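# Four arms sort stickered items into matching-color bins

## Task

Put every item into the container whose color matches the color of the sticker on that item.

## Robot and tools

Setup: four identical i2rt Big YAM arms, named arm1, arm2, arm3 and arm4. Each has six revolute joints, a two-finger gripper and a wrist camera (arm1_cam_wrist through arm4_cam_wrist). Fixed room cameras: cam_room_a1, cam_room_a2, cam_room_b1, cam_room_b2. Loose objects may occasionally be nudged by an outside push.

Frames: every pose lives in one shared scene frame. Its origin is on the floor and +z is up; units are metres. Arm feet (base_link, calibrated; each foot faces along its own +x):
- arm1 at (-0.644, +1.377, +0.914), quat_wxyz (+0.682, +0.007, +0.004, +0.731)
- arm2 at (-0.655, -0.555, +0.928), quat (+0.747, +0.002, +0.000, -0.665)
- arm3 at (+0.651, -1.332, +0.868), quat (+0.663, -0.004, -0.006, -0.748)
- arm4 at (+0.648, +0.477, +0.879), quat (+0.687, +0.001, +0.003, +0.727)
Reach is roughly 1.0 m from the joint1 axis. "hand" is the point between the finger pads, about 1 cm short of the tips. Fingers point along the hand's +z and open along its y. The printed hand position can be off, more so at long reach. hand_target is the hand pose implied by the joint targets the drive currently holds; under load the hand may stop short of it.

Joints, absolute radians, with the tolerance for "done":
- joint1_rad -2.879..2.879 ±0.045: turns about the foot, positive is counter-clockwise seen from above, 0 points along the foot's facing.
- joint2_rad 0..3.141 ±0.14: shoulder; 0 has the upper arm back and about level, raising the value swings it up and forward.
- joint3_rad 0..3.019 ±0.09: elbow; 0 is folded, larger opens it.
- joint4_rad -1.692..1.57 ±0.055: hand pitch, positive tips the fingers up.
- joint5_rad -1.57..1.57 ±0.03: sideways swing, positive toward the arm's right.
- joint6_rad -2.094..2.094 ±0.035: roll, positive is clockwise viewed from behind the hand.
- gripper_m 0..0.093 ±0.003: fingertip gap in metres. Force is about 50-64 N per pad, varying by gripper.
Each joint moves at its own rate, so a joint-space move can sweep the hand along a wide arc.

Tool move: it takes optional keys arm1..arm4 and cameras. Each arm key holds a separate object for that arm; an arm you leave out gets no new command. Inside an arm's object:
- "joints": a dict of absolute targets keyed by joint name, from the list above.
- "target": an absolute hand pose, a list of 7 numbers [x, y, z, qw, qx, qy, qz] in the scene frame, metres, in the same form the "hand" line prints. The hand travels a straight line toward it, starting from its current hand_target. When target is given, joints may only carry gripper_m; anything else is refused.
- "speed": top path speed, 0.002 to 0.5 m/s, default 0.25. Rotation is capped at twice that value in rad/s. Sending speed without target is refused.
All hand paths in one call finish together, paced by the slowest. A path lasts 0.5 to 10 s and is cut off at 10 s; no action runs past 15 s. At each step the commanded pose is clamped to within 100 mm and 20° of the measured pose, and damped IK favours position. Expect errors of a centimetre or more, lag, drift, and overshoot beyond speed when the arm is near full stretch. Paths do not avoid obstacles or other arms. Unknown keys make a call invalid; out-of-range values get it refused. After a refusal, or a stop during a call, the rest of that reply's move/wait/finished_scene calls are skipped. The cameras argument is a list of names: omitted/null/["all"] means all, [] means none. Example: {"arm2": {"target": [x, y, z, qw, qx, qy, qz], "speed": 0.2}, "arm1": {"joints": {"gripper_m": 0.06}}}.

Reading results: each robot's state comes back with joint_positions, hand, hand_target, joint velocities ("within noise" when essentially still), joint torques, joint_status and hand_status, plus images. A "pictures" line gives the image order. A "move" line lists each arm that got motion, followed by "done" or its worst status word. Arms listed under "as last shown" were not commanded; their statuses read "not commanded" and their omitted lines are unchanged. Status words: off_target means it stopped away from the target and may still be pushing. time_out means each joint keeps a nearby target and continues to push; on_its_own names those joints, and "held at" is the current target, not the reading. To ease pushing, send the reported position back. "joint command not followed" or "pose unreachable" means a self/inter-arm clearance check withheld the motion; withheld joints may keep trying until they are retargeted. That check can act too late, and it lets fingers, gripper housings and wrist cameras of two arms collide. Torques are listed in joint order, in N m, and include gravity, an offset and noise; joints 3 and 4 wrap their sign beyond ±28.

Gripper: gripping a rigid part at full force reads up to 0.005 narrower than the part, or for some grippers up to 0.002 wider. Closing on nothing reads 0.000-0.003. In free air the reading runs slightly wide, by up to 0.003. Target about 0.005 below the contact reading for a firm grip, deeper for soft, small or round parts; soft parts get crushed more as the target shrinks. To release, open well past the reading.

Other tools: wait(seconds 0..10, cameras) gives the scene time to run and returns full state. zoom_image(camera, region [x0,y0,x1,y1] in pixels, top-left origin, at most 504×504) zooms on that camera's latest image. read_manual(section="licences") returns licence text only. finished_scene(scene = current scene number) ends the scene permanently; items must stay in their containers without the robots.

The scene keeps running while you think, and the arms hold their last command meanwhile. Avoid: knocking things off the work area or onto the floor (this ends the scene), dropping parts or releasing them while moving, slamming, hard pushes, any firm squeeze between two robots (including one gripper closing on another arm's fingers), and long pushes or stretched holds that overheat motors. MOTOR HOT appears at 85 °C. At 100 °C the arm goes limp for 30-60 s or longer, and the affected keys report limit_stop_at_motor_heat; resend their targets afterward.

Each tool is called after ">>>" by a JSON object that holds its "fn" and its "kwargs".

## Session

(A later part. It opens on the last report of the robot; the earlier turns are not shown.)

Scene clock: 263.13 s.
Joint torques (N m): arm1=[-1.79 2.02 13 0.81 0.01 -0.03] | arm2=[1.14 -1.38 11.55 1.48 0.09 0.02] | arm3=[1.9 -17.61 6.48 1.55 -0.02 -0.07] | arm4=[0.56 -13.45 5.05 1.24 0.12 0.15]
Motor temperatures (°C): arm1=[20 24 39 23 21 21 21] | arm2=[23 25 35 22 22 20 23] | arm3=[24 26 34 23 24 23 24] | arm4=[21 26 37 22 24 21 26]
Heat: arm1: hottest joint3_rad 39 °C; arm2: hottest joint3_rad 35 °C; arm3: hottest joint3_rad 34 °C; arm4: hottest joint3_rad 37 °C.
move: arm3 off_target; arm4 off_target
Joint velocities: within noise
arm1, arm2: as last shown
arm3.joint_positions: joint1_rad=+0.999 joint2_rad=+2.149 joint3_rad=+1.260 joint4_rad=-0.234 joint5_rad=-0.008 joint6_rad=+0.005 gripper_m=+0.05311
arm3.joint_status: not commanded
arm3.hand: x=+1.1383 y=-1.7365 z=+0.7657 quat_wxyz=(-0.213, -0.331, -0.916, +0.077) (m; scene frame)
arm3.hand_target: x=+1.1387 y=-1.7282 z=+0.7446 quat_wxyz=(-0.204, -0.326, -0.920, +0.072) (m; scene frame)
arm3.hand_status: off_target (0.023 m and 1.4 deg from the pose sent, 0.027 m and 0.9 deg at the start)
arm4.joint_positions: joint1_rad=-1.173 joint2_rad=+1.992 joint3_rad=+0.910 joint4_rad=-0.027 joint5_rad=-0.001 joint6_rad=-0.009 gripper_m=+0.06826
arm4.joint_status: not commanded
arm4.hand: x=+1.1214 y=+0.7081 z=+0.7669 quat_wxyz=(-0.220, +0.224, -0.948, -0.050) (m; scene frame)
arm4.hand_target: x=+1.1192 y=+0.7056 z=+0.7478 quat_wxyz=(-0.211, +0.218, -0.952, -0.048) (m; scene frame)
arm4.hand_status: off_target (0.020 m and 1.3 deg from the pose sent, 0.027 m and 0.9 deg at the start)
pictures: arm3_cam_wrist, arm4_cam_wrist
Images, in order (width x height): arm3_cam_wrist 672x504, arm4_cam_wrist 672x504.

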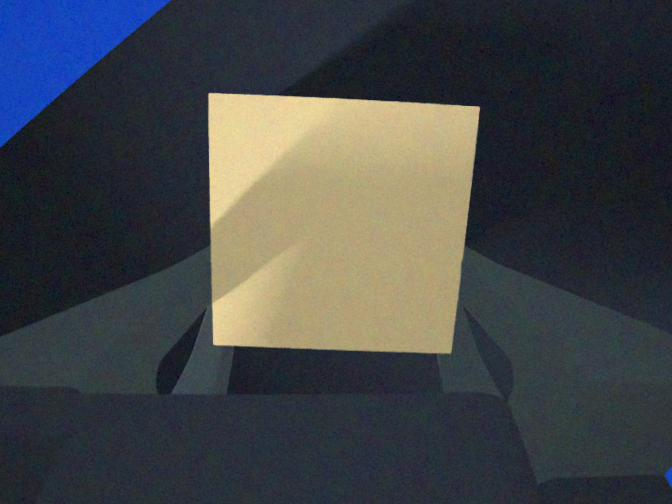

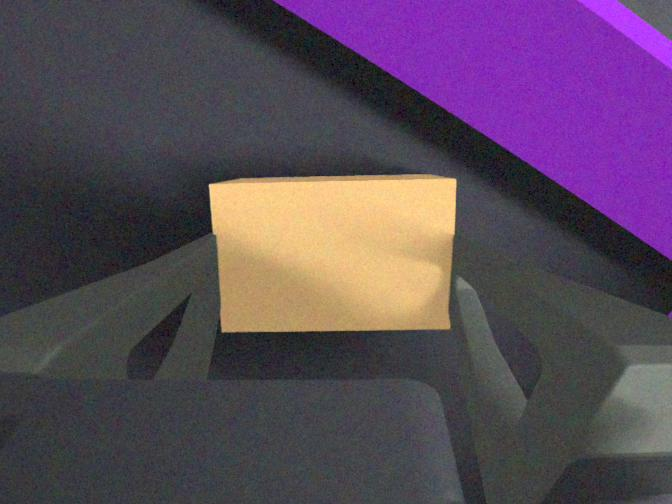

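>>> {"fn": "move", "kwargs": {"arm3": {"joints": {"gripper_m": 0.075}}, "arm4": {"joints": {"gripper_m": 0.086}}, "cameras": ["arm3_cam_wrist", "arm4_cam_wrist"]}}

>>> {"fn": "move", "kwargs": {"arm3": {"target": [1.085, -1.685, 0.97, 0.2039, 0.3265, 0.9201, -0.0724], "speed": 0.25}, "arm4": {"target": [1.065, 0.680, 0.97, 0.2109, -0.2185, 0.9515, 0.0484], "speed": 0.25}, "cameras": ["arm3_cam_wrist", "arm4_cam_wrist"]}}

Scene clock: 270.13 s.
Joint torques (N m): arm1=[-2.08 2.49 13.09 0.95 0.02 0] | arm2=[1.26 -1.49 11.58 1.47 0.09 0.02] | arm3=[1.73 -19.96 6.27 1.39 -0.02 -0.08] | arm4=[0.73 -15.79 4.94 1.28 0.11 0.14]
Motor temperatures (°C): arm1=[20 24 39 23 21 21 21] | arm2=[23 25 35 22 22 20 23] | arm3=[24 26 32 23 24 23 24] | arm4=[21 25 36 22 24 21 26]
Heat: arm1: hottest joint3_rad 39 °C; arm2: hottest joint3_rad 35 °C; arm3: hottest joint3_rad 32 °C; arm4: hottest joint3_rad 36 °C.
move: arm3 done; arm4 done
Joint velocities: within noise
arm1, arm2: as last shown
arm3.joint_positions: joint1_rad=+0.999 joint2_rad=+2.173 joint3_rad=+1.260 joint4_rad=-0.230 joint5_rad=-0.008 joint6_rad=+0.005 gripper_m=+0.07496
arm3.joint_status: all done
arm3.hand: x=+1.1345 y=-1.7336 z=+0.7517 quat_wxyz=(-0.204, -0.332, -0.918, +0.074) (m; scene frame)
arm3.hand_target: x=+1.1387 y=-1.7283 z=+0.7447 quat_wxyz=(-0.204, -0.326, -0.920, +0.072) (m; scene frame)
arm3.hand_status: not commanded
arm4.joint_positions: joint1_rad=-1.173 joint2_rad=+2.018 joint3_rad=+0.910 joint4_rad=-0.023 joint5_rad=-0.001 joint6_rad=-0.009 gripper_m=+0.08592
arm4.joint_status: all done
arm4.hand: x=+1.1164 y=+0.7057 z=+0.7545 quat_wxyz=(-0.210, +0.225, -0.950, -0.048) (m; scene frame)
arm4.hand_target: x=+1.1192 y=+0.7056 z=+0.7477 quat_wxyz=(-0.211, +0.219, -0.952, -0.048) (m; scene frame)
arm4.hand_status: not commanded
pictures: arm3_cam_wrist, arm4_cam_wrist
Images, in order (width x height): arm3_cam_wrist 672x504, arm4_cam_wrist 672x504.

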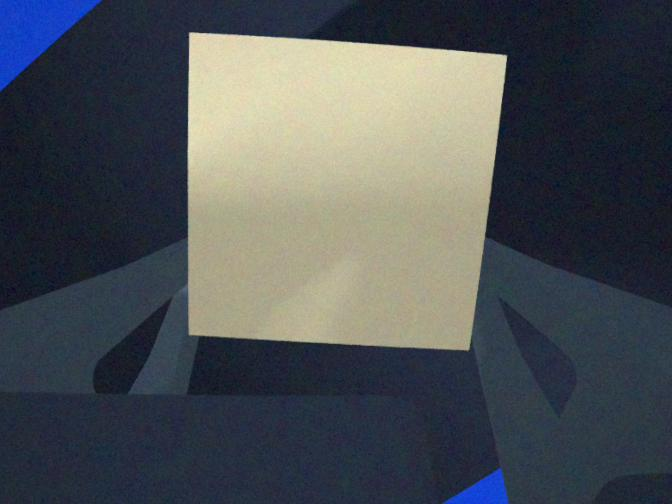

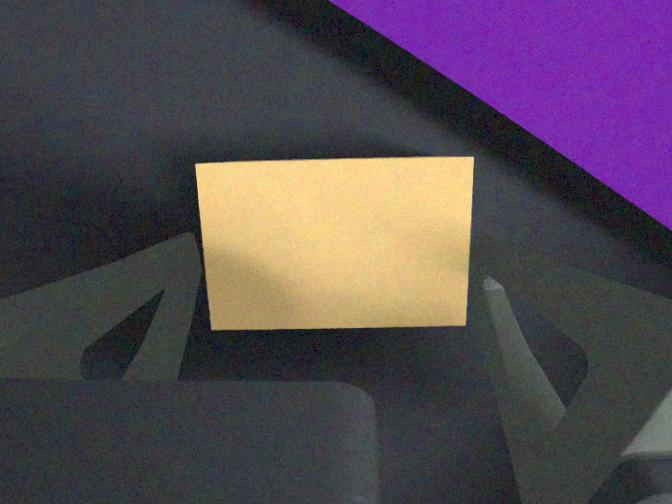

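Scene clock: 271.80 s.
Joint torques (N m): arm1=[-2.96 1.96 13.29 0.83 0.05 -0.06] | arm2=[1.08 -1.49 11.59 1.51 0.08 0.02] | arm3=[1.44 -15.79 8.62 0.59 0.01 -0.11] | arm4=[0.56 -11.75 9.4 0.28 0.13 0.14]
Motor temperatures (°C): arm1=[20 24 39 23 21 21 21] | arm2=[23 25 35 22 22 20 23] | arm3=[24 26 32 23 24 23 24] | arm4=[21 25 36 22 24 21 26]
Heat: arm1: hottest joint3_rad 39 °C; arm2: hottest joint3_rad 35 °C; arm3: hottest joint3_rad 32 °C; arm4: hottest joint3_rad 36 °C.
move: arm3 done; arm4 done
Joint velocities: within noise
arm1, arm2: as last shown
arm3.joint_positions: joint1_rad=+0.999 joint2_rad=+1.652 joint3_rad=+1.163 joint4_rad=-0.644 joint5_rad=-0.011 joint6_rad=+0.005 gripper_m=+0.07496
arm3.joint_status: not commanded
arm3.hand: x=+1.0841 y=-1.6879 z=+0.9736 quat_wxyz=(-0.210, -0.331, -0.917, +0.074) (m; scene frame)
arm3.hand_target: x=+1.0849 y=-1.6850 z=+0.9700 quat_wxyz=(-0.204, -0.327, -0.920, +0.072) (m; scene frame)
arm3.hand_status: done (0.005 m and 0.9 deg from the pose sent, 0.229 m and 0.7 deg at the start)
arm4.joint_positions: joint1_rad=-1.173 joint2_rad=+1.415 joint3_rad=+0.847 joint4_rad=-0.567 joint5_rad=-0.001 joint6_rad=-0.009 gripper_m=+0.08592
arm4.joint_status: not commanded
arm4.hand: x=+1.0580 y=+0.6774 z=+0.9632 quat_wxyz=(-0.208, +0.224, -0.951, -0.047) (m; scene frame)
arm4.hand_target: x=+1.0648 y=+0.6799 z=+0.9700 quat_wxyz=(-0.211, +0.219, -0.951, -0.049) (m; scene frame)
arm4.hand_status: done (0.010 m and 0.8 deg from the pose sent, 0.223 m and 0.7 deg at the start)
pictures: arm3_cam_wrist, arm4_cam_wrist
Images, in order (width x height): arm3_cam_wrist 672x504, arm4_cam_wrist 672x504.

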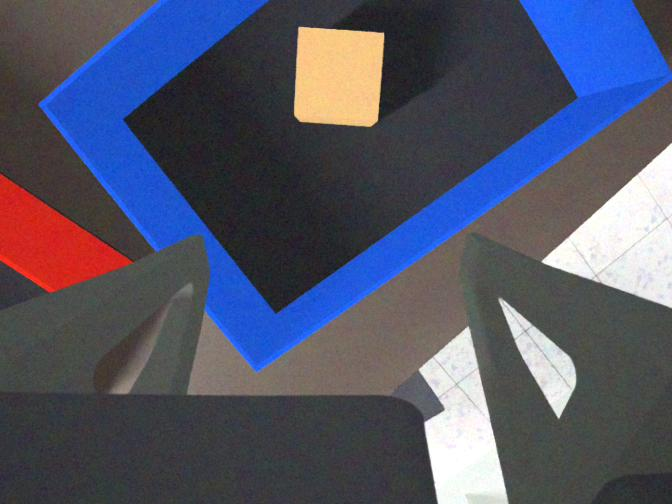

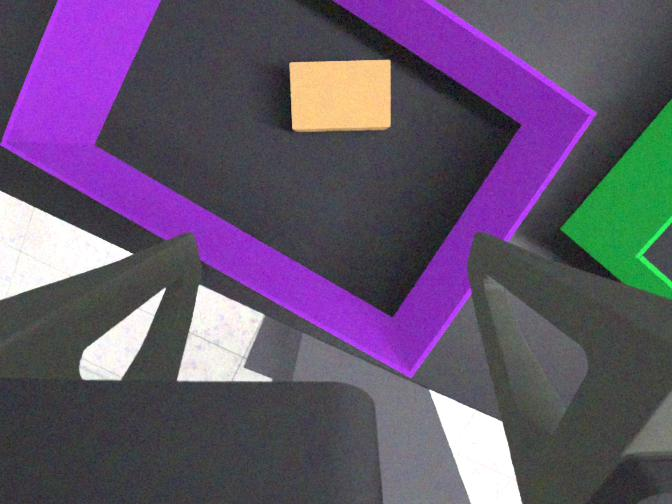

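>>> {"fn": "finished_scene", "kwargs": {"scene": 3}}

The scene is finished: the task was done.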